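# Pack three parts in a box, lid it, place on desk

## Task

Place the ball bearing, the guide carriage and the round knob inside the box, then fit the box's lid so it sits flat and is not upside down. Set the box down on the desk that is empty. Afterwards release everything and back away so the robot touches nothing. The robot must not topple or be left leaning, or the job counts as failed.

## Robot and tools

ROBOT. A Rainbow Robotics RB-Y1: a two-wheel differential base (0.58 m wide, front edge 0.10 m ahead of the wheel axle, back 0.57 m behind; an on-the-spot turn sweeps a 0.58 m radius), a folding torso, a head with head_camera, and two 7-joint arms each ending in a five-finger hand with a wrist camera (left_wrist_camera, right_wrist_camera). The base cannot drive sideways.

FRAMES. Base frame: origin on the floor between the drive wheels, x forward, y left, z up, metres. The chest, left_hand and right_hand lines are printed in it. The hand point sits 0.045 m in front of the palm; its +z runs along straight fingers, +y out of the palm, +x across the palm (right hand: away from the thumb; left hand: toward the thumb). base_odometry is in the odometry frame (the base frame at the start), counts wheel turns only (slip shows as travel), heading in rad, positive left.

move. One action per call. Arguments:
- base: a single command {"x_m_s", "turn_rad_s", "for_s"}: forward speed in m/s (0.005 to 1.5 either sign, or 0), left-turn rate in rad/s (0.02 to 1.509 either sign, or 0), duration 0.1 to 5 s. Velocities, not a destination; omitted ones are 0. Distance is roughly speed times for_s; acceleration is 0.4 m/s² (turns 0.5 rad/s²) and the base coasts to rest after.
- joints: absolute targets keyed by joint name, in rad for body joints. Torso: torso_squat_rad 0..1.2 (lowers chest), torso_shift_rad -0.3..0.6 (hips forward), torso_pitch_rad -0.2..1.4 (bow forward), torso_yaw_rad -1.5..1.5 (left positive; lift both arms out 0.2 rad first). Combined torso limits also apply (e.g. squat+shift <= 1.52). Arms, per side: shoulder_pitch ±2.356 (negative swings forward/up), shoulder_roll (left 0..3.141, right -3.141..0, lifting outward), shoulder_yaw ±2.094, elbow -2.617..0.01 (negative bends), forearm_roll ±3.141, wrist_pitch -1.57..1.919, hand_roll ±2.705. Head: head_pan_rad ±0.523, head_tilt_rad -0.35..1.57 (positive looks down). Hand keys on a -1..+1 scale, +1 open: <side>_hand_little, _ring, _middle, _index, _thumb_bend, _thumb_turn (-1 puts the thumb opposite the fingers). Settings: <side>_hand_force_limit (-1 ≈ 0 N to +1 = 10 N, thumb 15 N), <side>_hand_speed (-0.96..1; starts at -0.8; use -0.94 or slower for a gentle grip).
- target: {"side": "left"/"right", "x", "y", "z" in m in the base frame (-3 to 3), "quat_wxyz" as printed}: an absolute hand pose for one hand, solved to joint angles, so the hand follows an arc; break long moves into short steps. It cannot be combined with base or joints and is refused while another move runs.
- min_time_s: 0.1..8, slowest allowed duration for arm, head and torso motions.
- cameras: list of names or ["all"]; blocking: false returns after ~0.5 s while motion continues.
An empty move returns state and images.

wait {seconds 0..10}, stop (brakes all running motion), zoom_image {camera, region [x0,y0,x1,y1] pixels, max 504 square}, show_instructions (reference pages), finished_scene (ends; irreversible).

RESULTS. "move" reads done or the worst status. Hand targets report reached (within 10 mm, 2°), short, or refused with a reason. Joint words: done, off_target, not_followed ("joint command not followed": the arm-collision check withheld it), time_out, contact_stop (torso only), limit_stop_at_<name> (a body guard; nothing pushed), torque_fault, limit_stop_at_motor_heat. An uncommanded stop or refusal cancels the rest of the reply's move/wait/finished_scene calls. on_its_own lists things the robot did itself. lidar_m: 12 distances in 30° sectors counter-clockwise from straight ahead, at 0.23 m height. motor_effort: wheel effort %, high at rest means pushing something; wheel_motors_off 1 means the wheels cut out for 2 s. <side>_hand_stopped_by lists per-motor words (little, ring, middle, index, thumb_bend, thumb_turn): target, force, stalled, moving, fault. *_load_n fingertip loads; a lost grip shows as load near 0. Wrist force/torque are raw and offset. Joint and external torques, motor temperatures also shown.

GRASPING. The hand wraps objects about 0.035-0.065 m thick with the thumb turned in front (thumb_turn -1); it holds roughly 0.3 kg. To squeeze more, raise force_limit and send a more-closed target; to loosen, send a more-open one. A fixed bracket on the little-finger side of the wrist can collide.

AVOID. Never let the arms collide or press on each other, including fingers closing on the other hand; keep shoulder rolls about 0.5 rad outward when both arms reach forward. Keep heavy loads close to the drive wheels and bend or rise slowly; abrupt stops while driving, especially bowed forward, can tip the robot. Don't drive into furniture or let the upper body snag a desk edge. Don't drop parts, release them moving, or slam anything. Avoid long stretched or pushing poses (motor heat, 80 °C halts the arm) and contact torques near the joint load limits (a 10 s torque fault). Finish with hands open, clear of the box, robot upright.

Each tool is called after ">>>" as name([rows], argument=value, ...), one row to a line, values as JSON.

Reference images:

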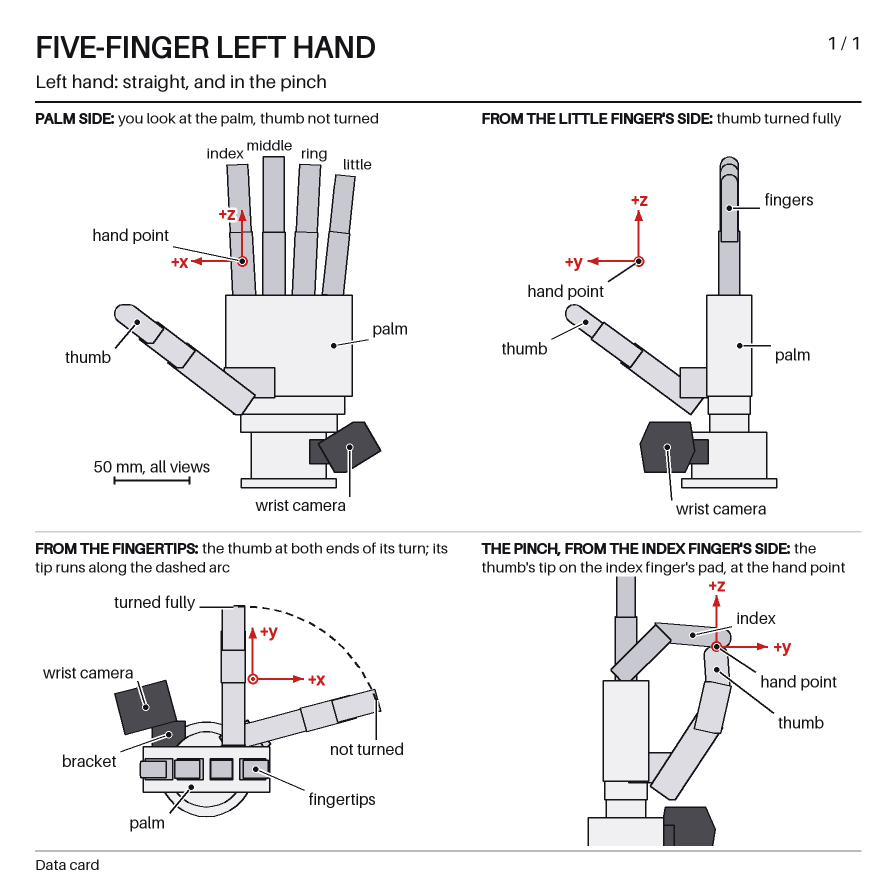

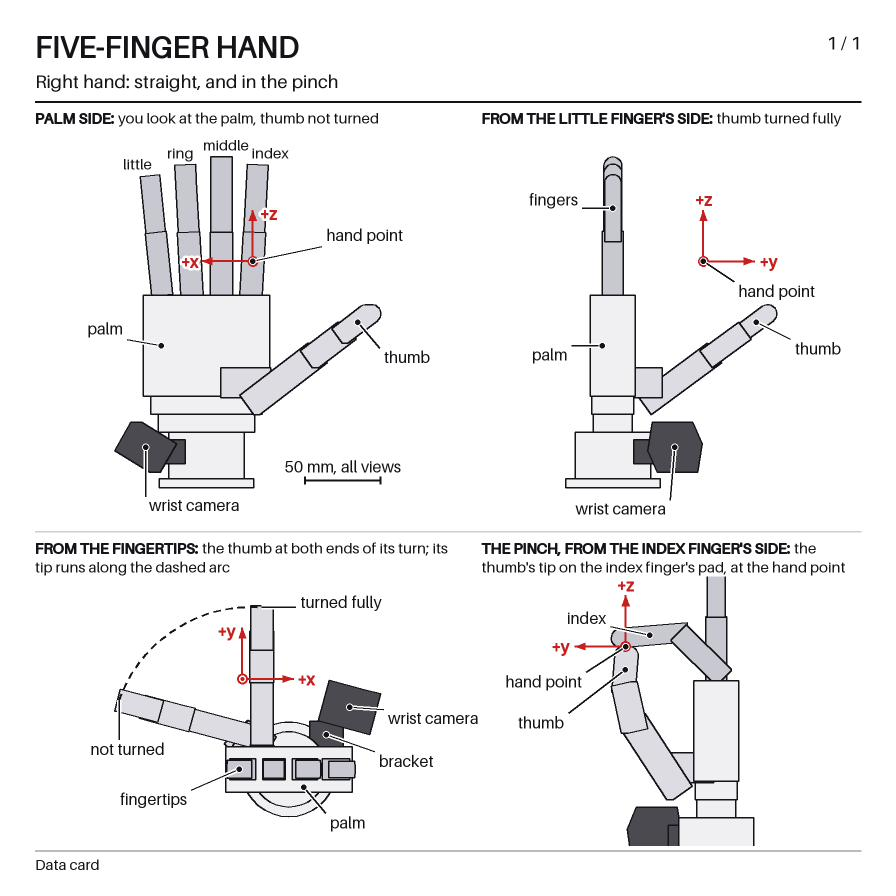

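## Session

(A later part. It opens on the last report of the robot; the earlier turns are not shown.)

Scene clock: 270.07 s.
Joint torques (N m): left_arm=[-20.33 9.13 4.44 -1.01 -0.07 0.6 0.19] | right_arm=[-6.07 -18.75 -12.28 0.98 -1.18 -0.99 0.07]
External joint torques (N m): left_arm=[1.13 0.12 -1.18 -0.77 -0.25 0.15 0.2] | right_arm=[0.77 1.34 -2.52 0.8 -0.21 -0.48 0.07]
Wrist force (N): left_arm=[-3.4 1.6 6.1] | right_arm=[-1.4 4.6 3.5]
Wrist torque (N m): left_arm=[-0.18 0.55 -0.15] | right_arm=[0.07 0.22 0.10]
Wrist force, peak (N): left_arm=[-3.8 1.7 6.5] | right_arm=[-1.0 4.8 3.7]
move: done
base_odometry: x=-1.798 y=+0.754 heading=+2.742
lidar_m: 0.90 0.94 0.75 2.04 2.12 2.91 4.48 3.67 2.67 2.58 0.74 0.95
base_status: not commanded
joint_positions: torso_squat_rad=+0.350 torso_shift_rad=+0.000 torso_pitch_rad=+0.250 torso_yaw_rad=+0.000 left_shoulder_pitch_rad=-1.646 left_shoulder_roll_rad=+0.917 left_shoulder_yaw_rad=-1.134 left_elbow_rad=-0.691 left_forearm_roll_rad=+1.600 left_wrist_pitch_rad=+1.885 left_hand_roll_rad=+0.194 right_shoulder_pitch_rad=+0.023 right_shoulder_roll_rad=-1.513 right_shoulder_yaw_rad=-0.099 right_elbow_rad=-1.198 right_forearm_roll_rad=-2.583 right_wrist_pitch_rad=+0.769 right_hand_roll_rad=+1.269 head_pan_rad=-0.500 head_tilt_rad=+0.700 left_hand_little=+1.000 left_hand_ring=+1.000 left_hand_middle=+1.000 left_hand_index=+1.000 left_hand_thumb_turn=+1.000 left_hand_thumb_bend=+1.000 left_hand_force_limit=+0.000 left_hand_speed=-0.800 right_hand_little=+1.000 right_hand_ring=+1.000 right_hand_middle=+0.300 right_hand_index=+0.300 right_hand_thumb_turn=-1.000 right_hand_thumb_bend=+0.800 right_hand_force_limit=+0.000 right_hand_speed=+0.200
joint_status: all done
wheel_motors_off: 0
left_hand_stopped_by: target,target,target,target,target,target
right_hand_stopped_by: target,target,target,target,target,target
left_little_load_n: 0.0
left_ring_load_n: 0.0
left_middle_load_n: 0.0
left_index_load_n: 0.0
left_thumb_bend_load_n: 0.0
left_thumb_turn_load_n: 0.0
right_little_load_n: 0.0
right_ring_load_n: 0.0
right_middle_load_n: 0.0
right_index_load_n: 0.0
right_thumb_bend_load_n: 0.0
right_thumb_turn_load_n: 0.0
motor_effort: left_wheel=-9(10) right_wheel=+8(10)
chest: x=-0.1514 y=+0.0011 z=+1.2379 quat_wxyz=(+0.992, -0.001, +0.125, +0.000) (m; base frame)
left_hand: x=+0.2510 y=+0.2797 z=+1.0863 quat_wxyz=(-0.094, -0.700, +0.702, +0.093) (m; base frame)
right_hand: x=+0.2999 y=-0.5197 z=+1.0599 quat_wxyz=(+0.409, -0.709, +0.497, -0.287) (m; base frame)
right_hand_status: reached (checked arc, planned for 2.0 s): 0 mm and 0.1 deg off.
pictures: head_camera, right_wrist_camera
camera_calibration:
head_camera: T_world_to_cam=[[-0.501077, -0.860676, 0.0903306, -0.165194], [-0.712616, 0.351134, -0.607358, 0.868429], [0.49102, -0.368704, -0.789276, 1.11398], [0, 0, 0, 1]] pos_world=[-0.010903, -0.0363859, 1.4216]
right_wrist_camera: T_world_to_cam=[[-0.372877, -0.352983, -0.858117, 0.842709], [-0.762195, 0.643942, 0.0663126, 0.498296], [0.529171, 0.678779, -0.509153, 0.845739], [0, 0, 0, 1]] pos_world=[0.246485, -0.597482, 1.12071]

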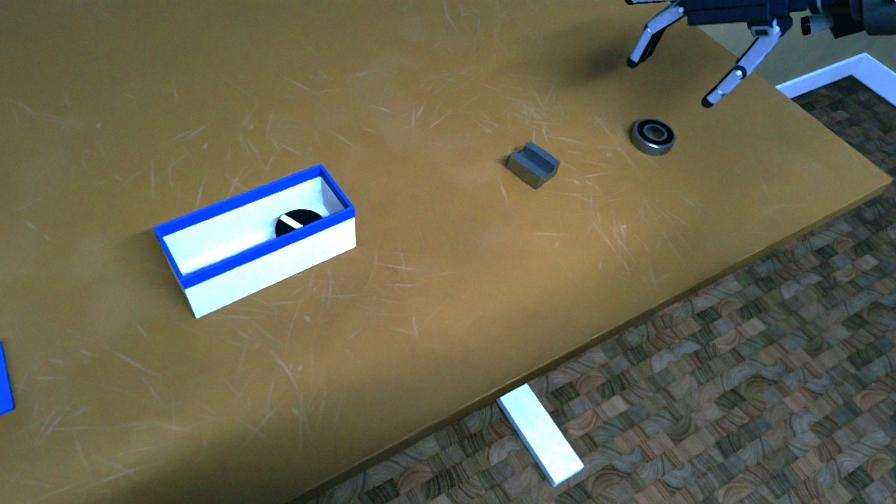

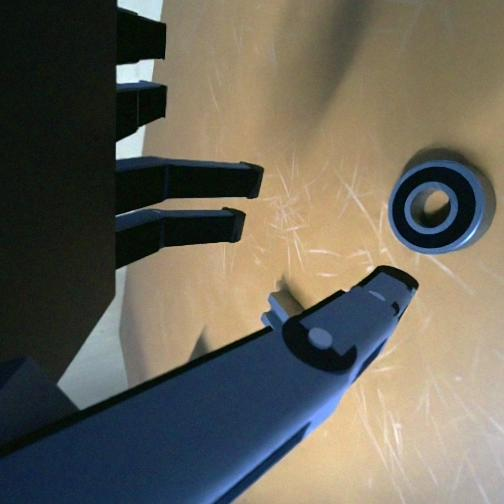

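>>> move(target={"side": "right", "x": 0.3055, "y": -0.5323, "z": 1.0, "quat_wxyz": [-0.3719, 0.7299, -0.5111, 0.2604]}, min_time_s=1.5, cameras=["head_camera", "right_wrist_camera"])

>>> zoom_image(camera="head_camera", region=[540, 20, 780, 220])

Scene clock: 277.77 s.
Joint torques (N m): left_arm=[-20.45 9.13 4.59 -0.99 -0.1 0.7 0.2] | right_arm=[-10.59 -20.05 -7.54 0.72 -0.93 -0.14 -0.09]
External joint torques (N m): left_arm=[1.01 0.12 -1.04 -0.75 -0.28 0.25 0.2] | right_arm=[-2.19 1.78 1.19 1.09 0 0.38 -0.09]
Wrist force (N): left_arm=[-3.6 1.5 6.1] | right_arm=[-1.4 4.4 3.8]
Wrist torque (N m): left_arm=[-0.18 0.56 -0.18] | right_arm=[0.08 0.19 -0.03]
Wrist force, peak (N): left_arm=[-3.6 1.4 6.8] | right_arm=[-1.4 4.7 3.9]
move: done
base_odometry: x=-1.798 y=+0.754 heading=+2.742
lidar_m: 0.89 0.93 0.75 2.05 2.12 2.91 4.49 3.68 2.68 2.58 0.75 0.93
base_status: not commanded
joint_positions: torso_squat_rad=+0.350 torso_shift_rad=+0.000 torso_pitch_rad=+0.250 torso_yaw_rad=+0.000 left_shoulder_pitch_rad=-1.646 left_shoulder_roll_rad=+0.917 left_shoulder_yaw_rad=-1.134 left_elbow_rad=-0.691 left_forearm_roll_rad=+1.600 left_wrist_pitch_rad=+1.885 left_hand_roll_rad=+0.194 right_shoulder_pitch_rad=-0.283 right_shoulder_roll_rad=-1.424 right_shoulder_yaw_rad=+0.176 right_elbow_rad=-1.005 right_forearm_roll_rad=-2.429 right_wrist_pitch_rad=+0.817 right_hand_roll_rad=+1.259 head_pan_rad=-0.500 head_tilt_rad=+0.700 left_hand_little=+1.000 left_hand_ring=+1.000 left_hand_middle=+1.000 left_hand_index=+1.000 left_hand_thumb_turn=+1.000 left_hand_thumb_bend=+1.000 left_hand_force_limit=+0.000 left_hand_speed=-0.800 right_hand_little=+1.000 right_hand_ring=+1.000 right_hand_middle=+0.300 right_hand_index=+0.300 right_hand_thumb_turn=-1.000 right_hand_thumb_bend=+0.800 right_hand_force_limit=+0.000 right_hand_speed=+0.200
joint_status: all done
wheel_motors_off: 0
left_hand_stopped_by: target,target,target,target,target,target
right_hand_stopped_by: target,target,target,target,target,target
left_little_load_n: 0.0
left_ring_load_n: 0.0
left_middle_load_n: 0.0
left_index_load_n: 0.0
left_thumb_bend_load_n: 0.0
left_thumb_turn_load_n: 0.0
right_little_load_n: 0.0
right_ring_load_n: 0.0
right_middle_load_n: 0.0
right_index_load_n: 0.0
right_thumb_bend_load_n: 0.0
right_thumb_turn_load_n: 0.0
motor_effort: left_wheel=-6(9) right_wheel=+8(10)
chest: x=-0.1514 y=+0.0011 z=+1.2379 quat_wxyz=(+0.992, -0.001, +0.125, +0.000) (m; base frame)
left_hand: x=+0.2510 y=+0.2797 z=+1.0863 quat_wxyz=(-0.094, -0.700, +0.702, +0.093) (m; base frame)
right_hand: x=+0.3051 y=-0.5314 z=+1.0000 quat_wxyz=(+0.370, -0.729, +0.512, -0.264) (m; base frame)
right_hand_status: reached (checked arc, planned for 1.5 s): 1 mm and 0.5 deg off.
pictures: head_camera, right_wrist_camera
camera_calibration:
head_camera: T_world_to_cam=[[-0.501077, -0.860676, 0.0903306, -0.165194], [-0.712616, 0.351134, -0.607358, 0.868429], [0.49102, -0.368704, -0.789276, 1.11398], [0, 0, 0, 1]] pos_world=[-0.010903, -0.0363859, 1.4216]
right_wrist_camera: T_world_to_cam=[[-0.454058, -0.383427, -0.804248, 0.743871], [-0.749795, 0.652045, 0.112452, 0.468144], [0.481288, 0.654081, -0.583558, 0.896393], [0, 0, 0, 1]] pos_world=[0.257349, -0.606345, 1.06871]

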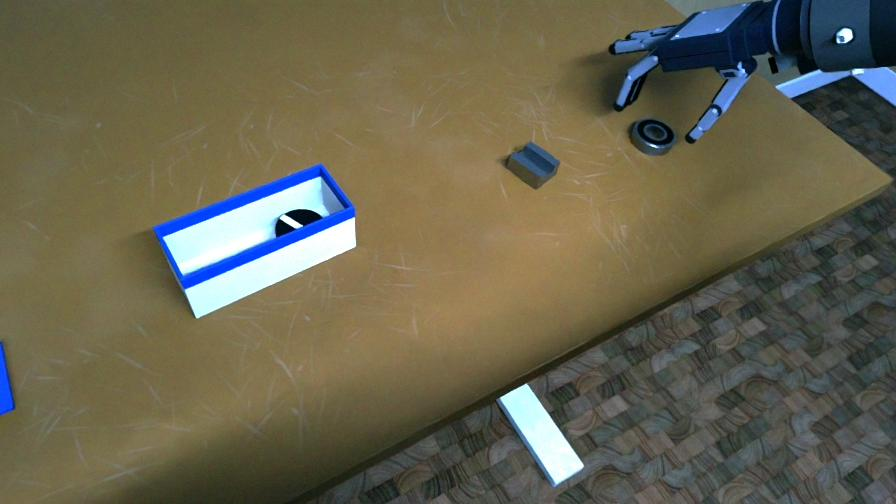

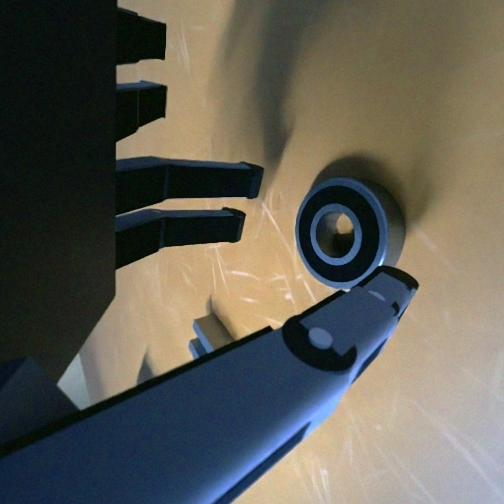

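Scaled by 2.100.

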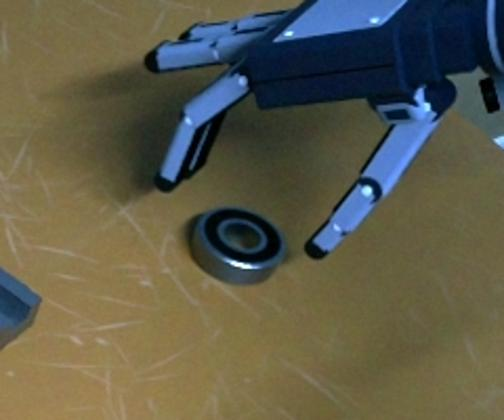

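>>> move(target={"side": "right", "x": 0.3055, "y": -0.5323, "z": 0.982, "quat_wxyz": [-0.3719, 0.7299, -0.5111, 0.2604]}, min_time_s=1, cameras=["head_camera", "right_wrist_camera"])

>>> zoom_image(camera="head_camera", region=[540, 20, 780, 220])

Scene clock: 284.70 s.
Joint torques (N m): left_arm=[-20.26 9.33 4.51 -0.97 -0.08 0.5 0.26] | right_arm=[-10.62 -21.01 -6.87 0.14 -0.58 -0.3 0.19]
External joint torques (N m): left_arm=[1.2 0.32 -1.12 -0.73 -0.26 0.05 0.26] | right_arm=[-1.96 0.9 1.41 0.88 0.4 0.14 0.19]
Wrist force (N): left_arm=[-3.5 1.3 6.5] | right_arm=[-1.6 4.4 3.5]
Wrist torque (N m): left_arm=[-0.21 0.56 -0.16] | right_arm=[0.10 0.24 0.05]
Wrist force, peak (N): left_arm=[-4.0 1.6 6.7] | right_arm=[-1.4 4.5 3.8]
move: done
base_odometry: x=-1.798 y=+0.754 heading=+2.742
lidar_m: 0.89 0.94 0.74 2.04 2.13 2.92 4.49 3.67 2.67 2.58 0.75 0.93
base_status: not commanded
joint_positions: torso_squat_rad=+0.350 torso_shift_rad=+0.000 torso_pitch_rad=+0.250 torso_yaw_rad=+0.000 left_shoulder_pitch_rad=-1.646 left_shoulder_roll_rad=+0.917 left_shoulder_yaw_rad=-1.134 left_elbow_rad=-0.691 left_forearm_roll_rad=+1.600 left_wrist_pitch_rad=+1.885 left_hand_roll_rad=+0.194 right_shoulder_pitch_rad=-0.338 right_shoulder_roll_rad=-1.370 right_shoulder_yaw_rad=+0.203 right_elbow_rad=-0.931 right_forearm_roll_rad=-2.408 right_wrist_pitch_rad=+0.846 right_hand_roll_rad=+1.302 head_pan_rad=-0.500 head_tilt_rad=+0.700 left_hand_little=+1.000 left_hand_ring=+1.000 left_hand_middle=+1.000 left_hand_index=+1.000 left_hand_thumb_turn=+1.000 left_hand_thumb_bend=+1.000 left_hand_force_limit=+0.000 left_hand_speed=-0.800 right_hand_little=+1.000 right_hand_ring=+1.000 right_hand_middle=+0.300 right_hand_index=+0.300 right_hand_thumb_turn=-1.000 right_hand_thumb_bend=+0.800 right_hand_force_limit=+0.000 right_hand_speed=+0.200
joint_status: all done
wheel_motors_off: 0
left_hand_stopped_by: target,target,target,target,target,target
right_hand_stopped_by: target,target,target,target,target,target
left_little_load_n: 0.0
left_ring_load_n: 0.0
left_middle_load_n: 0.0
left_index_load_n: 0.0
left_thumb_bend_load_n: 0.0
left_thumb_turn_load_n: 0.0
right_little_load_n: 0.0
right_ring_load_n: 0.0
right_middle_load_n: 0.0
right_index_load_n: 0.0
right_thumb_bend_load_n: 0.0
right_thumb_turn_load_n: 0.0
motor_effort: left_wheel=-7(9) right_wheel=+9(9)
chest: x=-0.1514 y=+0.0011 z=+1.2379 quat_wxyz=(+0.992, -0.001, +0.125, +0.000) (m; base frame)
left_hand: x=+0.2510 y=+0.2797 z=+1.0863 quat_wxyz=(-0.094, -0.700, +0.702, +0.093) (m; base frame)
right_hand: x=+0.3053 y=-0.5322 z=+0.9819 quat_wxyz=(+0.372, -0.730, +0.511, -0.261) (m; base frame)
right_hand_status: reached (checked arc, planned for 1.0 s): 0 mm and 0.1 deg off.
pictures: head_camera, right_wrist_camera
camera_calibration:
head_camera: T_world_to_cam=[[-0.501077, -0.860676, 0.0903306, -0.165194], [-0.712616, 0.351134, -0.607358, 0.868429], [0.49102, -0.368704, -0.789276, 1.11398], [0, 0, 0, 1]] pos_world=[-0.010903, -0.0363859, 1.4216]
right_wrist_camera: T_world_to_cam=[[-0.455004, -0.382209, -0.804293, 0.730104], [-0.753007, 0.647272, 0.118399, 0.463529], [0.475344, 0.659511, -0.582318, 0.889688], [0, 0, 0, 1]] pos_world=[0.258333, -0.607736, 1.05042]

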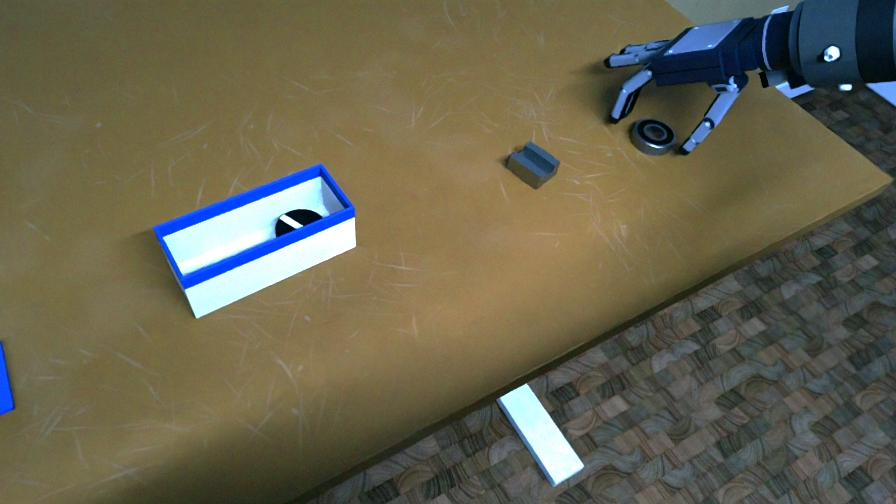

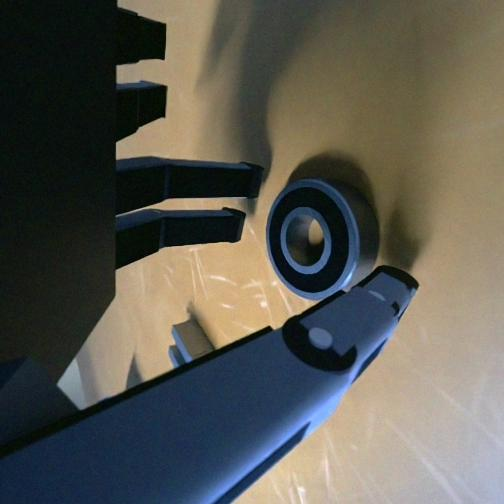

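Scaled by 2.100.

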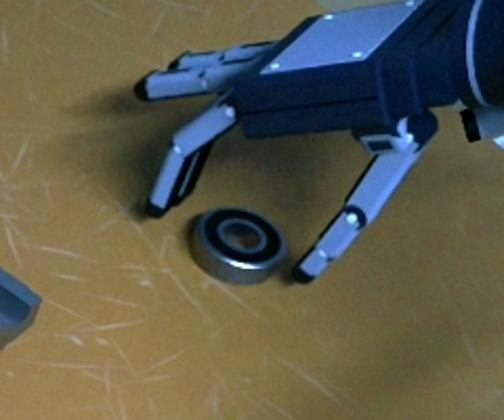

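>>> move(target={"side": "right", "x": 0.3065, "y": -0.534, "z": 0.9765, "quat_wxyz": [-0.3719, 0.7299, -0.5111, 0.2604]}, min_time_s=0.8)

>>> move(joints={"right_hand_thumb_bend": 0.1, "right_hand_index": -0.3, "right_hand_middle": -0.3, "right_hand_speed": -0.93, "right_hand_force_limit": -0.4}, cameras=["head_camera", "right_wrist_camera"])

>>> zoom_image(camera="head_camera", region=[540, 20, 780, 220])

Scene clock: 287.93 s.
Joint torques (N m): left_arm=[-20.07 9.61 4.58 -1.06 -0.1 0.49 0.28] | right_arm=[-11.01 -19.77 -6.3 0.16 -0.7 -0.28 0.19]
External joint torques (N m): left_arm=[1.39 0.6 -1.05 -0.82 -0.28 0.04 0.28] | right_arm=[-2.21 2.17 1.78 1.02 0.3 0.13 0.18]
Wrist force (N): left_arm=[-3.3 1.6 6.2] | right_arm=[-1.7 4.2 3.5]
Wrist torque (N m): left_arm=[-0.18 0.52 -0.16] | right_arm=[0.05 0.26 0.04]
Wrist force, peak (N): left_arm=[-3.7 1.6 6.9] | right_arm=[-1.9 4.5 3.5]
move: done
base_odometry: x=-1.798 y=+0.754 heading=+2.742
lidar_m: 0.88 0.93 0.75 2.04 2.13 2.92 4.49 3.68 2.67 2.58 0.77 0.93
base_status: not commanded
joint_positions: torso_squat_rad=+0.350 torso_shift_rad=+0.000 torso_pitch_rad=+0.250 torso_yaw_rad=+0.000 left_shoulder_pitch_rad=-1.646 left_shoulder_roll_rad=+0.917 left_shoulder_yaw_rad=-1.134 left_elbow_rad=-0.691 left_forearm_roll_rad=+1.600 left_wrist_pitch_rad=+1.885 left_hand_roll_rad=+0.194 right_shoulder_pitch_rad=-0.361 right_shoulder_roll_rad=-1.352 right_shoulder_yaw_rad=+0.212 right_elbow_rad=-0.898 right_forearm_roll_rad=-2.400 right_wrist_pitch_rad=+0.857 right_hand_roll_rad=+1.318 head_pan_rad=-0.500 head_tilt_rad=+0.700 left_hand_little=+1.000 left_hand_ring=+1.000 left_hand_middle=+1.000 left_hand_index=+1.000 left_hand_thumb_turn=+1.000 left_hand_thumb_bend=+1.000 left_hand_force_limit=+0.000 left_hand_speed=-0.800 right_hand_little=+1.000 right_hand_ring=+1.000 right_hand_middle=+0.300 right_hand_index=+0.300 right_hand_thumb_turn=-1.000 right_hand_thumb_bend=+0.800 right_hand_force_limit=+0.000 right_hand_speed=+0.200
joint_status: all done
wheel_motors_off: 0
left_hand_stopped_by: target,target,target,target,target,target
right_hand_stopped_by: target,target,target,target,target,target
left_little_load_n: 0.5
left_ring_load_n: 0.0
left_middle_load_n: 0.0
left_index_load_n: 0.0
left_thumb_bend_load_n: -0.5
left_thumb_turn_load_n: 0.0
right_little_load_n: 0.0
right_ring_load_n: 0.0
right_middle_load_n: 0.0
right_index_load_n: 0.0
right_thumb_bend_load_n: 0.5
right_thumb_turn_load_n: 0.5
motor_effort: left_wheel=-8(9) right_wheel=+7(9)
chest: x=-0.1514 y=+0.0011 z=+1.2379 quat_wxyz=(+0.992, -0.001, +0.125, +0.000) (m; base frame)
left_hand: x=+0.2510 y=+0.2797 z=+1.0863 quat_wxyz=(-0.094, -0.700, +0.702, +0.093) (m; base frame)
right_hand: x=+0.3062 y=-0.5337 z=+0.9764 quat_wxyz=(+0.371, -0.730, +0.511, -0.261) (m; base frame)
right_hand_status: reached (checked arc, planned for 0.8 s): 0 mm and 0.1 deg off.
pictures: none

Scene clock: 290.97 s.
Joint torques (N m): left_arm=[-20.52 9.26 4.5 -1.03 -0.11 0.57 0.29] | right_arm=[-10.67 -20.06 -5.83 0.07 -0.59 -0.3 0.23]
External joint torques (N m): left_arm=[0.94 0.25 -1.12 -0.8 -0.29 0.13 0.3] | right_arm=[-1.87 1.88 2.25 0.94 0.4 0.11 0.22]
Wrist force (N): left_arm=[-3.6 1.6 6.1] | right_arm=[-1.7 3.9 3.0]
Wrist torque (N m): left_arm=[-0.17 0.56 -0.18] | right_arm=[0.03 0.27 0.03]
Wrist force, peak (N): left_arm=[-3.6 2.0 6.6] | right_arm=[-1.7 4.9 3.8]
move: off_target
base_odometry: x=-1.798 y=+0.754 heading=+2.742
lidar_m: 0.90 0.94 0.74 2.04 2.12 2.92 4.49 3.66 2.68 2.58 0.75 0.94
base_status: not commanded
joint_positions: torso_squat_rad=+0.350 torso_shift_rad=+0.000 torso_pitch_rad=+0.250 torso_yaw_rad=+0.000 left_shoulder_pitch_rad=-1.646 left_shoulder_roll_rad=+0.917 left_shoulder_yaw_rad=-1.134 left_elbow_rad=-0.691 left_forearm_roll_rad=+1.600 left_wrist_pitch_rad=+1.885 left_hand_roll_rad=+0.194 right_shoulder_pitch_rad=-0.361 right_shoulder_roll_rad=-1.352 right_shoulder_yaw_rad=+0.212 right_elbow_rad=-0.898 right_forearm_roll_rad=-2.400 right_wrist_pitch_rad=+0.857 right_hand_roll_rad=+1.318 head_pan_rad=-0.500 head_tilt_rad=+0.700 left_hand_little=+1.000 left_hand_ring=+1.000 left_hand_middle=+1.000 left_hand_index=+1.000 left_hand_thumb_turn=+1.000 left_hand_thumb_bend=+1.000 left_hand_force_limit=+0.000 left_hand_speed=-0.800 right_hand_little=+1.000 right_hand_ring=+1.000 right_hand_middle=+0.079 right_hand_index=+0.052 right_hand_thumb_turn=-1.000 right_hand_thumb_bend=+0.685 right_hand_force_limit=-0.400 right_hand_speed=-0.930
joint_status: right_hand_middle off_target (ended at +0.079, target -0.300); right_hand_index off_target (ended at +0.052, target -0.300); right_hand_thumb_bend off_target (ended at +0.685, target +0.100); the others done
wheel_motors_off: 0
left_hand_stopped_by: target,target,target,target,target,target
right_hand_stopped_by: target,target,force,force,force,target
left_little_load_n: 0.0
left_ring_load_n: 0.0
left_middle_load_n: 0.0
left_index_load_n: 0.0
left_thumb_bend_load_n: 0.0
left_thumb_turn_load_n: 0.0
right_little_load_n: 0.0
right_ring_load_n: 0.0
right_middle_load_n: 2.5
right_index_load_n: 4.0
right_thumb_bend_load_n: 6.5
right_thumb_turn_load_n: 0.0
motor_effort: left_wheel=-6(9) right_wheel=+8(10)
chest: x=-0.1514 y=+0.0011 z=+1.2379 quat_wxyz=(+0.992, -0.001, +0.125, +0.000) (m; base frame)
left_hand: x=+0.2510 y=+0.2797 z=+1.0863 quat_wxyz=(-0.094, -0.700, +0.702, +0.093) (m; base frame)
right_hand: x=+0.3063 y=-0.5337 z=+0.9765 quat_wxyz=(+0.371, -0.730, +0.511, -0.261) (m; base frame)
pictures: head_camera, right_wrist_camera
camera_calibration:
head_camera: T_world_to_cam=[[-0.501077, -0.860676, 0.0903306, -0.165194], [-0.712616, 0.351134, -0.607358, 0.868429], [0.49102, -0.368704, -0.789276, 1.11398], [0, 0, 0, 1]] pos_world=[-0.010903, -0.0363859, 1.4216]
right_wrist_camera: T_world_to_cam=[[-0.454994, -0.382539, -0.804142, 0.725273], [-0.75289, 0.647486, 0.117979, 0.466292], [0.475539, 0.65911, -0.582612, 0.887052], [0, 0, 0, 1]] pos_world=[0.259234, -0.609137, 1.04502]

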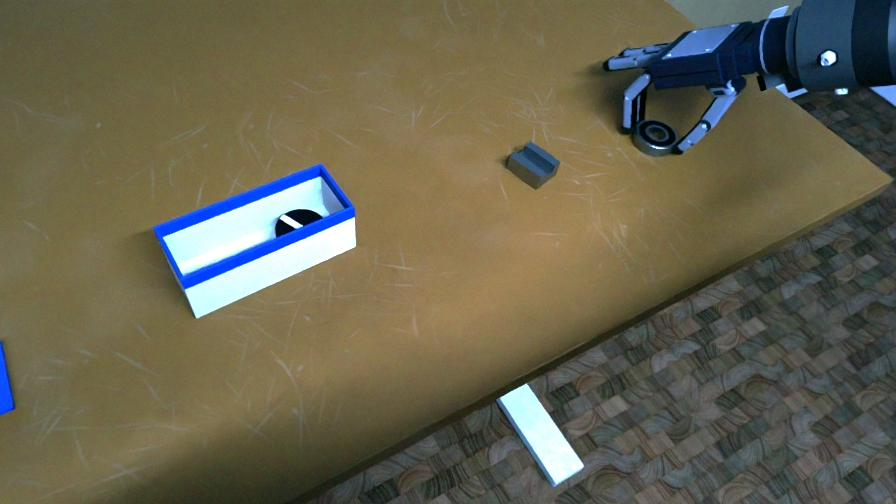

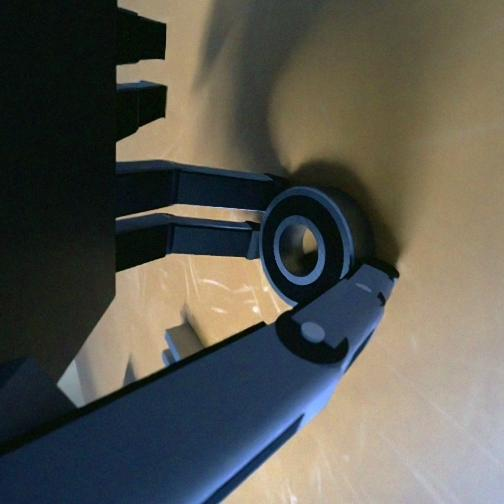

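Scaled by 2.100.

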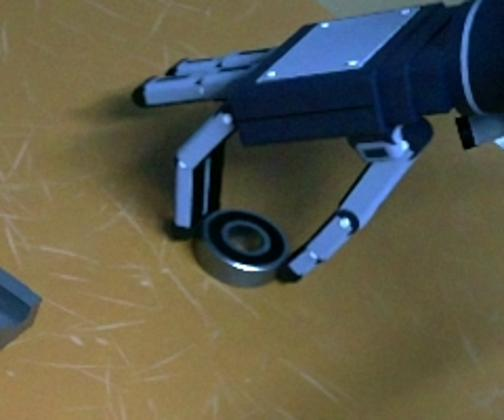

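>>> move(target={"side": "right", "x": 0.3065, "y": -0.5, "z": 1.1, "quat_wxyz": [-0.4096, 0.7094, -0.4967, 0.2868]}, min_time_s=2.5)

>>> move(target={"side": "right", "x": 0.31, "y": -0.3, "z": 1.12, "quat_wxyz": [-0.462, 0.8, -0.331, 0.191]}, min_time_s=2.5)

>>> move(joints={"head_pan_rad": -0.15, "head_tilt_rad": 0.75})

>>> move(target={"side": "right", "x": 0.329, "y": -0.08, "z": 1.07, "quat_wxyz": [-0.5, 0.866, -0.0151, 0.0087]}, min_time_s=3, cameras=["head_camera", "right_wrist_camera"])

>>> zoom_image(camera="head_camera", region=[300, 60, 540, 260])

Scene clock: 304.67 s.
Joint torques (N m): left_arm=[-20.44 9.12 4.42 -1.02 -0.13 0.51 0.28] | right_arm=[-6.06 -19.67 -12.44 0.71 -1 -1.15 -0.4]
External joint torques (N m): left_arm=[1.02 0.11 -1.2 -0.78 -0.31 0.07 0.28] | right_arm=[1.03 -1.52 -2.35 -0.45 -0.12 -0.51 -0.41]
Wrist force (N): left_arm=[-3.5 1.4 6.3] | right_arm=[-0.9 5.5 3.9]
Wrist torque (N m): left_arm=[-0.23 0.55 -0.13] | right_arm=[0.10 0.10 0.08]
Wrist force, peak (N): left_arm=[-3.7 1.8 6.6] | right_arm=[-1.2 5.8 4.1]
move: done
base_odometry: x=-1.798 y=+0.754 heading=+2.742
lidar_m: 0.89 0.92 0.75 2.04 2.13 2.92 4.48 3.66 2.67 2.58 0.74 0.94
base_status: not commanded
joint_positions: torso_squat_rad=+0.350 torso_shift_rad=+0.000 torso_pitch_rad=+0.250 torso_yaw_rad=+0.000 left_shoulder_pitch_rad=-1.646 left_shoulder_roll_rad=+0.917 left_shoulder_yaw_rad=-1.134 left_elbow_rad=-0.691 left_forearm_roll_rad=+1.600 left_wrist_pitch_rad=+1.885 left_hand_roll_rad=+0.194 right_shoulder_pitch_rad=+0.167 right_shoulder_roll_rad=-1.628 right_shoulder_yaw_rad=-0.213 right_elbow_rad=-1.305 right_forearm_roll_rad=-2.646 right_wrist_pitch_rad=+0.721 right_hand_roll_rad=+1.187 head_pan_rad=-0.500 head_tilt_rad=+0.700 left_hand_little=+1.000 left_hand_ring=+1.000 left_hand_middle=+1.000 left_hand_index=+1.000 left_hand_thumb_turn=+1.000 left_hand_thumb_bend=+1.000 left_hand_force_limit=+0.000 left_hand_speed=-0.800 right_hand_little=+1.000 right_hand_ring=+1.000 right_hand_middle=+0.079 right_hand_index=+0.052 right_hand_thumb_turn=-1.000 right_hand_thumb_bend=+0.685 right_hand_force_limit=-0.400 right_hand_speed=-0.930
joint_status: all done
wheel_motors_off: 0
left_hand_stopped_by: target,target,target,target,target,target
right_hand_stopped_by: target,target,force,force,force,target
left_little_load_n: 0.0
left_ring_load_n: 0.0
left_middle_load_n: 0.0
left_index_load_n: 0.0
left_thumb_bend_load_n: -0.5
left_thumb_turn_load_n: 0.0
right_little_load_n: 0.0
right_ring_load_n: 0.0
right_middle_load_n: 2.5
right_index_load_n: 4.0
right_thumb_bend_load_n: 7.0
right_thumb_turn_load_n: 0.0
motor_effort: left_wheel=-6(9) right_wheel=+7(9)
chest: x=-0.1514 y=+0.0011 z=+1.2379 quat_wxyz=(+0.992, -0.001, +0.125, +0.000) (m; base frame)
left_hand: x=+0.2510 y=+0.2797 z=+1.0863 quat_wxyz=(-0.094, -0.700, +0.702, +0.093) (m; base frame)
right_hand: x=+0.3064 y=-0.5002 z=+1.0999 quat_wxyz=(+0.411, -0.711, +0.496, -0.283) (m; base frame)
right_hand_status: reached (checked arc, planned for 2.5 s): 0 mm and 0.5 deg off.
pictures: none

Scene clock: 307.50 s.
Joint torques (N m): left_arm=[-20.53 8.95 4.5 -0.92 0.01 0.59 0.21] | right_arm=[-12.55 -18.16 -9.35 0.07 -0.68 -1.51 -0.31]
External joint torques (N m): left_arm=[0.93 -0.05 -1.12 -0.68 -0.17 0.14 0.21] | right_arm=[-2.51 -1.45 1.28 -0.82 0.06 -0.69 -0.32]
Wrist force (N): left_arm=[-3.6 1.6 6.6] | right_arm=[-1.5 5.2 3.7]
Wrist torque (N m): left_arm=[-0.18 0.58 -0.20] | right_arm=[0.02 0.23 0.01]
Wrist force, peak (N): left_arm=[-3.6 1.6 6.6] | right_arm=[-1.1 5.8 3.9]
move: done
base_odometry: x=-1.798 y=+0.754 heading=+2.742
lidar_m: 0.89 0.93 0.74 2.04 2.13 2.92 4.49 3.67 2.68 2.58 0.75 0.95
base_status: not commanded
joint_positions: torso_squat_rad=+0.350 torso_shift_rad=+0.000 torso_pitch_rad=+0.250 torso_yaw_rad=+0.000 left_shoulder_pitch_rad=-1.646 left_shoulder_roll_rad=+0.917 left_shoulder_yaw_rad=-1.134 left_elbow_rad=-0.691 left_forearm_roll_rad=+1.600 left_wrist_pitch_rad=+1.885 left_hand_roll_rad=+0.194 right_shoulder_pitch_rad=-0.284 right_shoulder_roll_rad=-1.687 right_shoulder_yaw_rad=+0.145 right_elbow_rad=-1.690 right_forearm_roll_rad=-2.545 right_wrist_pitch_rad=+0.657 right_hand_roll_rad=+1.082 head_pan_rad=-0.500 head_tilt_rad=+0.700 left_hand_little=+1.000 left_hand_ring=+1.000 left_hand_middle=+1.000 left_hand_index=+1.000 left_hand_thumb_turn=+1.000 left_hand_thumb_bend=+1.000 left_hand_force_limit=+0.000 left_hand_speed=-0.800 right_hand_little=+1.000 right_hand_ring=+1.000 right_hand_middle=+0.079 right_hand_index=+0.052 right_hand_thumb_turn=-1.000 right_hand_thumb_bend=+0.685 right_hand_force_limit=-0.400 right_hand_speed=-0.930
joint_status: all done
wheel_motors_off: 0
left_hand_stopped_by: target,target,target,target,target,target
right_hand_stopped_by: target,target,force,force,force,target
left_little_load_n: 0.0
left_ring_load_n: 0.0
left_middle_load_n: 0.0
left_index_load_n: 0.0
left_thumb_bend_load_n: 0.0
left_thumb_turn_load_n: 0.0
right_little_load_n: 0.0
right_ring_load_n: -0.5
right_middle_load_n: 2.5
right_index_load_n: 4.0
right_thumb_bend_load_n: 7.0
right_thumb_turn_load_n: 0.5
motor_effort: left_wheel=-6(9) right_wheel=+8(9)
chest: x=-0.1514 y=+0.0011 z=+1.2379 quat_wxyz=(+0.992, -0.001, +0.125, +0.000) (m; base frame)
left_hand: x=+0.2510 y=+0.2797 z=+1.0863 quat_wxyz=(-0.094, -0.700, +0.702, +0.093) (m; base frame)
right_hand: x=+0.3096 y=-0.3001 z=+1.1198 quat_wxyz=(+0.463, -0.798, +0.332, -0.197) (m; base frame)
right_hand_status: reached (checked arc, planned for 2.5 s): 0 mm and 0.8 deg off.
pictures: none

Scene clock: 308.40 s.
Joint torques (N m): left_arm=[-20.26 9.3 4.68 -1.04 -0.03 0.63 0.31] | right_arm=[-12.63 -18.09 -9.24 0.09 -0.52 -1.57 -0.21]
External joint torques (N m): left_arm=[1.2 0.29 -0.95 -0.8 -0.21 0.18 0.32] | right_arm=[-2.58 -1.38 1.39 -0.8 0.22 -0.76 -0.22]
Wrist force (N): left_arm=[-3.5 1.4 6.0] | right_arm=[-1.5 5.2 3.8]
Wrist torque (N m): left_arm=[-0.21 0.53 -0.14] | right_arm=[0.02 0.23 0.01]
Wrist force, peak (N): left_arm=[-3.6 1.5 6.5] | right_arm=[-1.6 5.4 3.9]
move: done
base_odometry: x=-1.798 y=+0.754 heading=+2.742
lidar_m: 0.90 0.94 0.75 2.05 2.12 2.90 4.49 3.65 2.67 2.59 0.74 0.95
base_status: not commanded
joint_positions: torso_squat_rad=+0.350 torso_shift_rad=+0.000 torso_pitch_rad=+0.250 torso_yaw_rad=+0.000 left_shoulder_pitch_rad=-1.646 left_shoulder_roll_rad=+0.917 left_shoulder_yaw_rad=-1.134 left_elbow_rad=-0.691 left_forearm_roll_rad=+1.600 left_wrist_pitch_rad=+1.885 left_hand_roll_rad=+0.194 right_shoulder_pitch_rad=-0.284 right_shoulder_roll_rad=-1.687 right_shoulder_yaw_rad=+0.145 right_elbow_rad=-1.690 right_forearm_roll_rad=-2.545 right_wrist_pitch_rad=+0.657 right_hand_roll_rad=+1.082 head_pan_rad=-0.150 head_tilt_rad=+0.750 left_hand_little=+1.000 left_hand_ring=+1.000 left_hand_middle=+1.000 left_hand_index=+1.000 left_hand_thumb_turn=+1.000 left_hand_thumb_bend=+1.000 left_hand_force_limit=+0.000 left_hand_speed=-0.800 right_hand_little=+1.000 right_hand_ring=+1.000 right_hand_middle=+0.079 right_hand_index=+0.052 right_hand_thumb_turn=-1.000 right_hand_thumb_bend=+0.685 right_hand_force_limit=-0.400 right_hand_speed=-0.930
joint_status: all done
wheel_motors_off: 0
left_hand_stopped_by: target,target,target,target,target,target
right_hand_stopped_by: target,target,force,force,force,target
left_little_load_n: 0.0
left_ring_load_n: 0.0
left_middle_load_n: 0.0
left_index_load_n: 0.0
left_thumb_bend_load_n: 0.0
left_thumb_turn_load_n: 0.0
right_little_load_n: 0.0
right_ring_load_n: 0.0
right_middle_load_n: 2.5
right_index_load_n: 4.0
right_thumb_bend_load_n: 7.5
right_thumb_turn_load_n: 0.0
motor_effort: left_wheel=-6(9) right_wheel=+9(9)
chest: x=-0.1514 y=+0.0011 z=+1.2379 quat_wxyz=(+0.992, -0.001, +0.125, +0.000) (m; base frame)
left_hand: x=+0.2510 y=+0.2797 z=+1.0863 quat_wxyz=(-0.094, -0.700, +0.702, +0.093) (m; base frame)
right_hand: x=+0.3096 y=-0.3001 z=+1.1198 quat_wxyz=(+0.463, -0.798, +0.332, -0.197) (m; base frame)
pictures: none

Scene clock: 311.73 s.
Joint torques (N m): left_arm=[-20.42 9.13 4.55 -1.03 -0.1 0.5 0.26] | right_arm=[-23.22 -8.26 -7.34 -2.33 -1.35 -0.58 0.24]
External joint torques (N m): left_arm=[1.04 0.12 -1.07 -0.8 -0.28 0.06 0.26] | right_arm=[-2.88 1.92 1.05 0.83 0.05 -0.08 0.24]
Wrist force (N): left_arm=[-3.4 1.7 6.2] | right_arm=[-1.3 5.1 3.7]
Wrist torque (N m): left_arm=[-0.12 0.52 -0.16] | right_arm=[-0.01 0.15 0.10]
Wrist force, peak (N): left_arm=[-3.9 1.5 6.8] | right_arm=[-1.4 5.8 4.0]
move: done
base_odometry: x=-1.798 y=+0.754 heading=+2.742
lidar_m: 0.89 0.93 0.74 2.04 2.12 2.91 4.48 3.66 2.69 2.58 0.75 0.93
base_status: not commanded
joint_positions: torso_squat_rad=+0.350 torso_shift_rad=+0.000 torso_pitch_rad=+0.250 torso_yaw_rad=+0.000 left_shoulder_pitch_rad=-1.646 left_shoulder_roll_rad=+0.917 left_shoulder_yaw_rad=-1.134 left_elbow_rad=-0.691 left_forearm_roll_rad=+1.600 left_wrist_pitch_rad=+1.885 left_hand_roll_rad=+0.194 right_shoulder_pitch_rad=-1.254 right_shoulder_roll_rad=-0.884 right_shoulder_yaw_rad=+0.680 right_elbow_rad=-1.054 right_forearm_roll_rad=-2.173 right_wrist_pitch_rad=+1.280 right_hand_roll_rad=+1.281 head_pan_rad=-0.150 head_tilt_rad=+0.750 left_hand_little=+1.000 left_hand_ring=+1.000 left_hand_middle=+1.000 left_hand_index=+1.000 left_hand_thumb_turn=+1.000 left_hand_thumb_bend=+1.000 left_hand_force_limit=+0.000 left_hand_speed=-0.800 right_hand_little=+1.000 right_hand_ring=+1.000 right_hand_middle=+0.079 right_hand_index=+0.052 right_hand_thumb_turn=-1.000 right_hand_thumb_bend=+0.685 right_hand_force_limit=-0.400 right_hand_speed=-0.930
joint_status: all done
wheel_motors_off: 0
left_hand_stopped_by: target,target,target,target,target,target
right_hand_stopped_by: target,target,force,force,force,target
left_little_load_n: 0.0
left_ring_load_n: 0.0
left_middle_load_n: 0.0
left_index_load_n: 0.0
left_thumb_bend_load_n: 0.0
left_thumb_turn_load_n: 0.0
right_little_load_n: 0.0
right_ring_load_n: 0.0
right_middle_load_n: 2.5
right_index_load_n: 3.5
right_thumb_bend_load_n: 7.0
right_thumb_turn_load_n: 0.0
motor_effort: left_wheel=-7(10) right_wheel=+8(10)
chest: x=-0.1514 y=+0.0011 z=+1.2379 quat_wxyz=(+0.992, -0.001, +0.125, +0.000) (m; base frame)
left_hand: x=+0.2510 y=+0.2797 z=+1.0863 quat_wxyz=(-0.094, -0.700, +0.702, +0.093) (m; base frame)
right_hand: x=+0.3285 y=-0.0800 z=+1.0698 quat_wxyz=(+0.500, -0.866, +0.016, -0.010) (m; base frame)
right_hand_status: reached (checked arc, planned for 3.0 s): 1 mm and 0.2 deg off.
pictures: head_camera, right_wrist_camera
camera_calibration:
head_camera: T_world_to_cam=[[-0.186688, -0.982346, 0.012018, -0.0280076], [-0.825448, 0.150214, -0.544124, 0.769461], [0.532713, -0.111501, -0.838918, 1.18777], [0, 0, 0, 1]] pos_world=[-0.00282001, -0.0106584, 1.41546]
right_wrist_camera: T_world_to_cam=[[0.186914, -0.478315, -0.858066, 0.823174], [-0.883499, -0.463751, 0.066057, 0.187821], [-0.429526, 0.745754, -0.509273, 0.857653], [0, 0, 0, 1]] pos_world=[0.380461, -0.158759, 1.13071]

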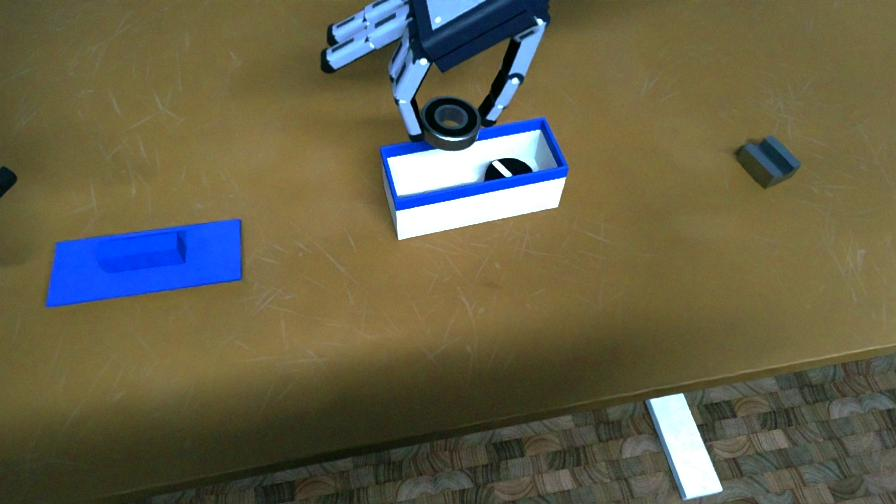

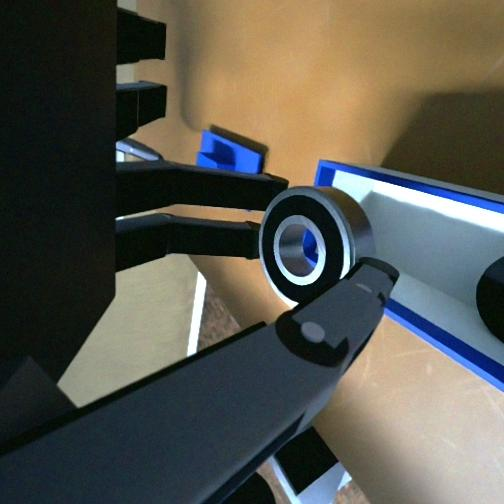

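Scaled by 2.100.

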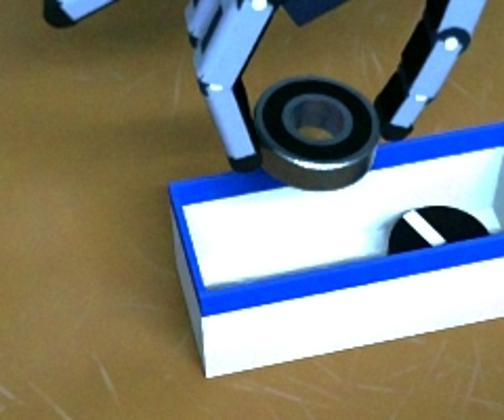

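>>> move(target={"side": "right", "x": 0.329, "y": -0.07, "z": 1.035, "quat_wxyz": [-0.5, 0.866, -0.0151, 0.0087]}, min_time_s=1.2, cameras=["head_camera", "right_wrist_camera"])

>>> zoom_image(camera="head_camera", region=[340, 60, 580, 260])

>>> zoom_image(camera="right_wrist_camera", region=[150, 100, 504, 454])

Scene clock: 316.03 s.
Joint torques (N m): left_arm=[-20.31 9.24 4.54 -1.05 -0.09 0.59 0.21] | right_arm=[-20.13 -8.4 -6.86 -3.03 -1.13 -0.75 0.33]
External joint torques (N m): left_arm=[1.15 0.23 -1.08 -0.81 -0.27 0.14 0.21] | right_arm=[0.32 1.52 1.22 0.43 0.29 -0.36 0.32]
Wrist force (N): left_arm=[-3.6 1.5 6.4] | right_arm=[-1.3 5.3 3.9]
Wrist torque (N m): left_arm=[-0.21 0.57 -0.17] | right_arm=[0.02 0.13 0.13]
Wrist force, peak (N): left_arm=[-3.7 1.6 6.6] | right_arm=[-1.3 5.5 3.9]
move: done
base_odometry: x=-1.798 y=+0.754 heading=+2.742
lidar_m: 0.89 0.93 0.74 2.04 2.12 2.91 4.48 3.67 2.68 2.57 0.75 0.94
base_status: not commanded
joint_positions: torso_squat_rad=+0.350 torso_shift_rad=+0.000 torso_pitch_rad=+0.250 torso_yaw_rad=+0.000 left_shoulder_pitch_rad=-1.646 left_shoulder_roll_rad=+0.917 left_shoulder_yaw_rad=-1.134 left_elbow_rad=-0.691 left_forearm_roll_rad=+1.600 left_wrist_pitch_rad=+1.885 left_hand_roll_rad=+0.194 right_shoulder_pitch_rad=-1.222 right_shoulder_roll_rad=-0.825 right_shoulder_yaw_rad=+0.699 right_elbow_rad=-1.007 right_forearm_roll_rad=-2.156 right_wrist_pitch_rad=+1.248 right_hand_roll_rad=+1.346 head_pan_rad=-0.150 head_tilt_rad=+0.750 left_hand_little=+1.000 left_hand_ring=+1.000 left_hand_middle=+1.000 left_hand_index=+1.000 left_hand_thumb_turn=+1.000 left_hand_thumb_bend=+1.000 left_hand_force_limit=+0.000 left_hand_speed=-0.800 right_hand_little=+1.000 right_hand_ring=+1.000 right_hand_middle=+0.079 right_hand_index=+0.052 right_hand_thumb_turn=-1.000 right_hand_thumb_bend=+0.685 right_hand_force_limit=-0.400 right_hand_speed=-0.930
joint_status: all done
wheel_motors_off: 0
left_hand_stopped_by: target,target,target,target,target,target
right_hand_stopped_by: target,target,force,force,force,target
left_little_load_n: 0.0
left_ring_load_n: 0.0
left_middle_load_n: 0.0
left_index_load_n: 0.0
left_thumb_bend_load_n: 0.0
left_thumb_turn_load_n: 0.0
right_little_load_n: 0.0
right_ring_load_n: 0.0
right_middle_load_n: 2.5
right_index_load_n: 4.0
right_thumb_bend_load_n: 7.0
right_thumb_turn_load_n: 0.0
motor_effort: left_wheel=-7(9) right_wheel=+8(9)
chest: x=-0.1514 y=+0.0011 z=+1.2379 quat_wxyz=(+0.992, -0.001, +0.125, +0.000) (m; base frame)
left_hand: x=+0.2510 y=+0.2797 z=+1.0863 quat_wxyz=(-0.094, -0.700, +0.702, +0.093) (m; base frame)
right_hand: x=+0.3289 y=-0.0701 z=+1.0351 quat_wxyz=(+0.500, -0.866, +0.015, -0.009) (m; base frame)
right_hand_status: reached (checked arc, planned for 1.2 s): 0 mm and 0.0 deg off.
pictures: head_camera, right_wrist_camera
camera_calibration:
head_camera: T_world_to_cam=[[-0.186688, -0.982346, 0.012018, -0.0280076], [-0.825448, 0.150214, -0.544124, 0.769461], [0.532713, -0.111501, -0.838918, 1.18777], [0, 0, 0, 1]] pos_world=[-0.00282001, -0.0106584, 1.41546]
right_wrist_camera: T_world_to_cam=[[0.187216, -0.477931, -0.858214, 0.798118], [-0.882341, -0.465826, 0.0669342, 0.193706], [-0.431768, 0.744707, -0.508909, 0.833001], [0, 0, 0, 1]] pos_world=[0.381157, -0.148663, 1.09591]

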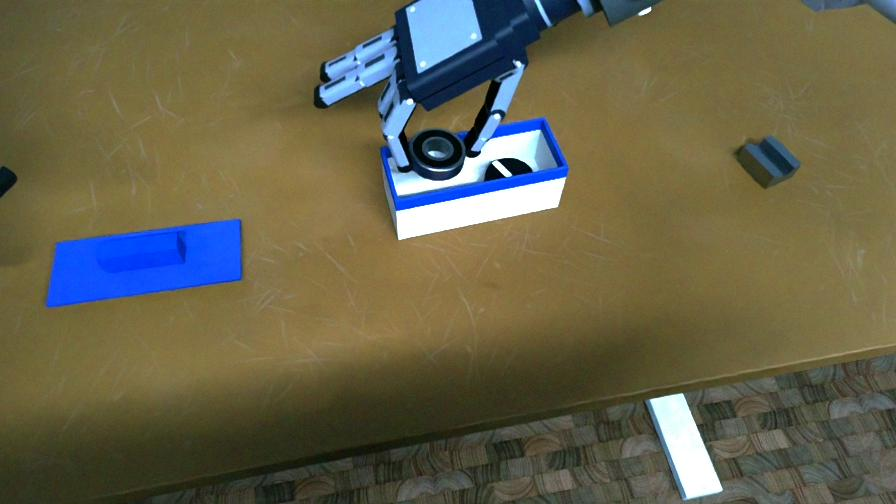

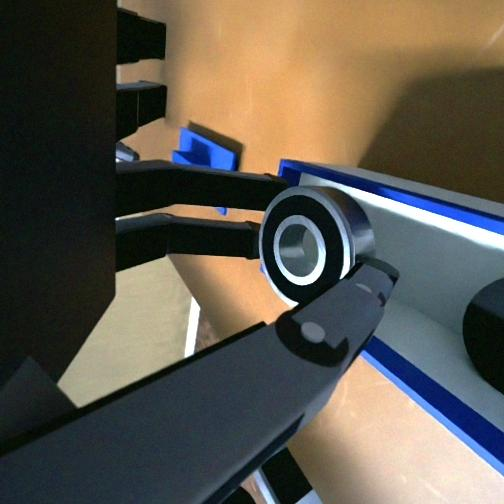

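Scaled by 2.100.

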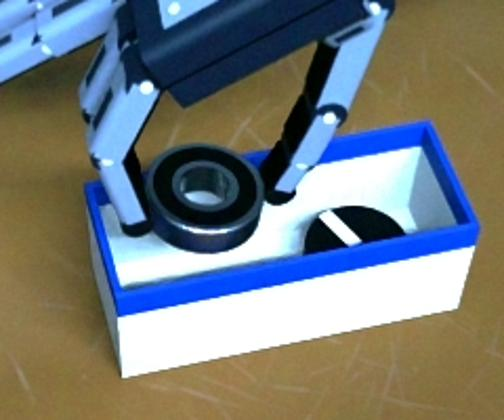

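Scaled by 1.424.

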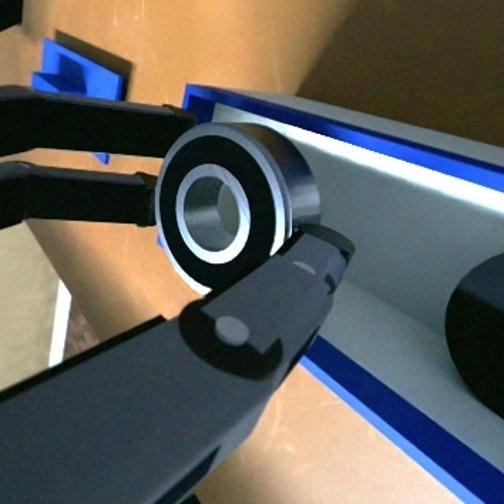

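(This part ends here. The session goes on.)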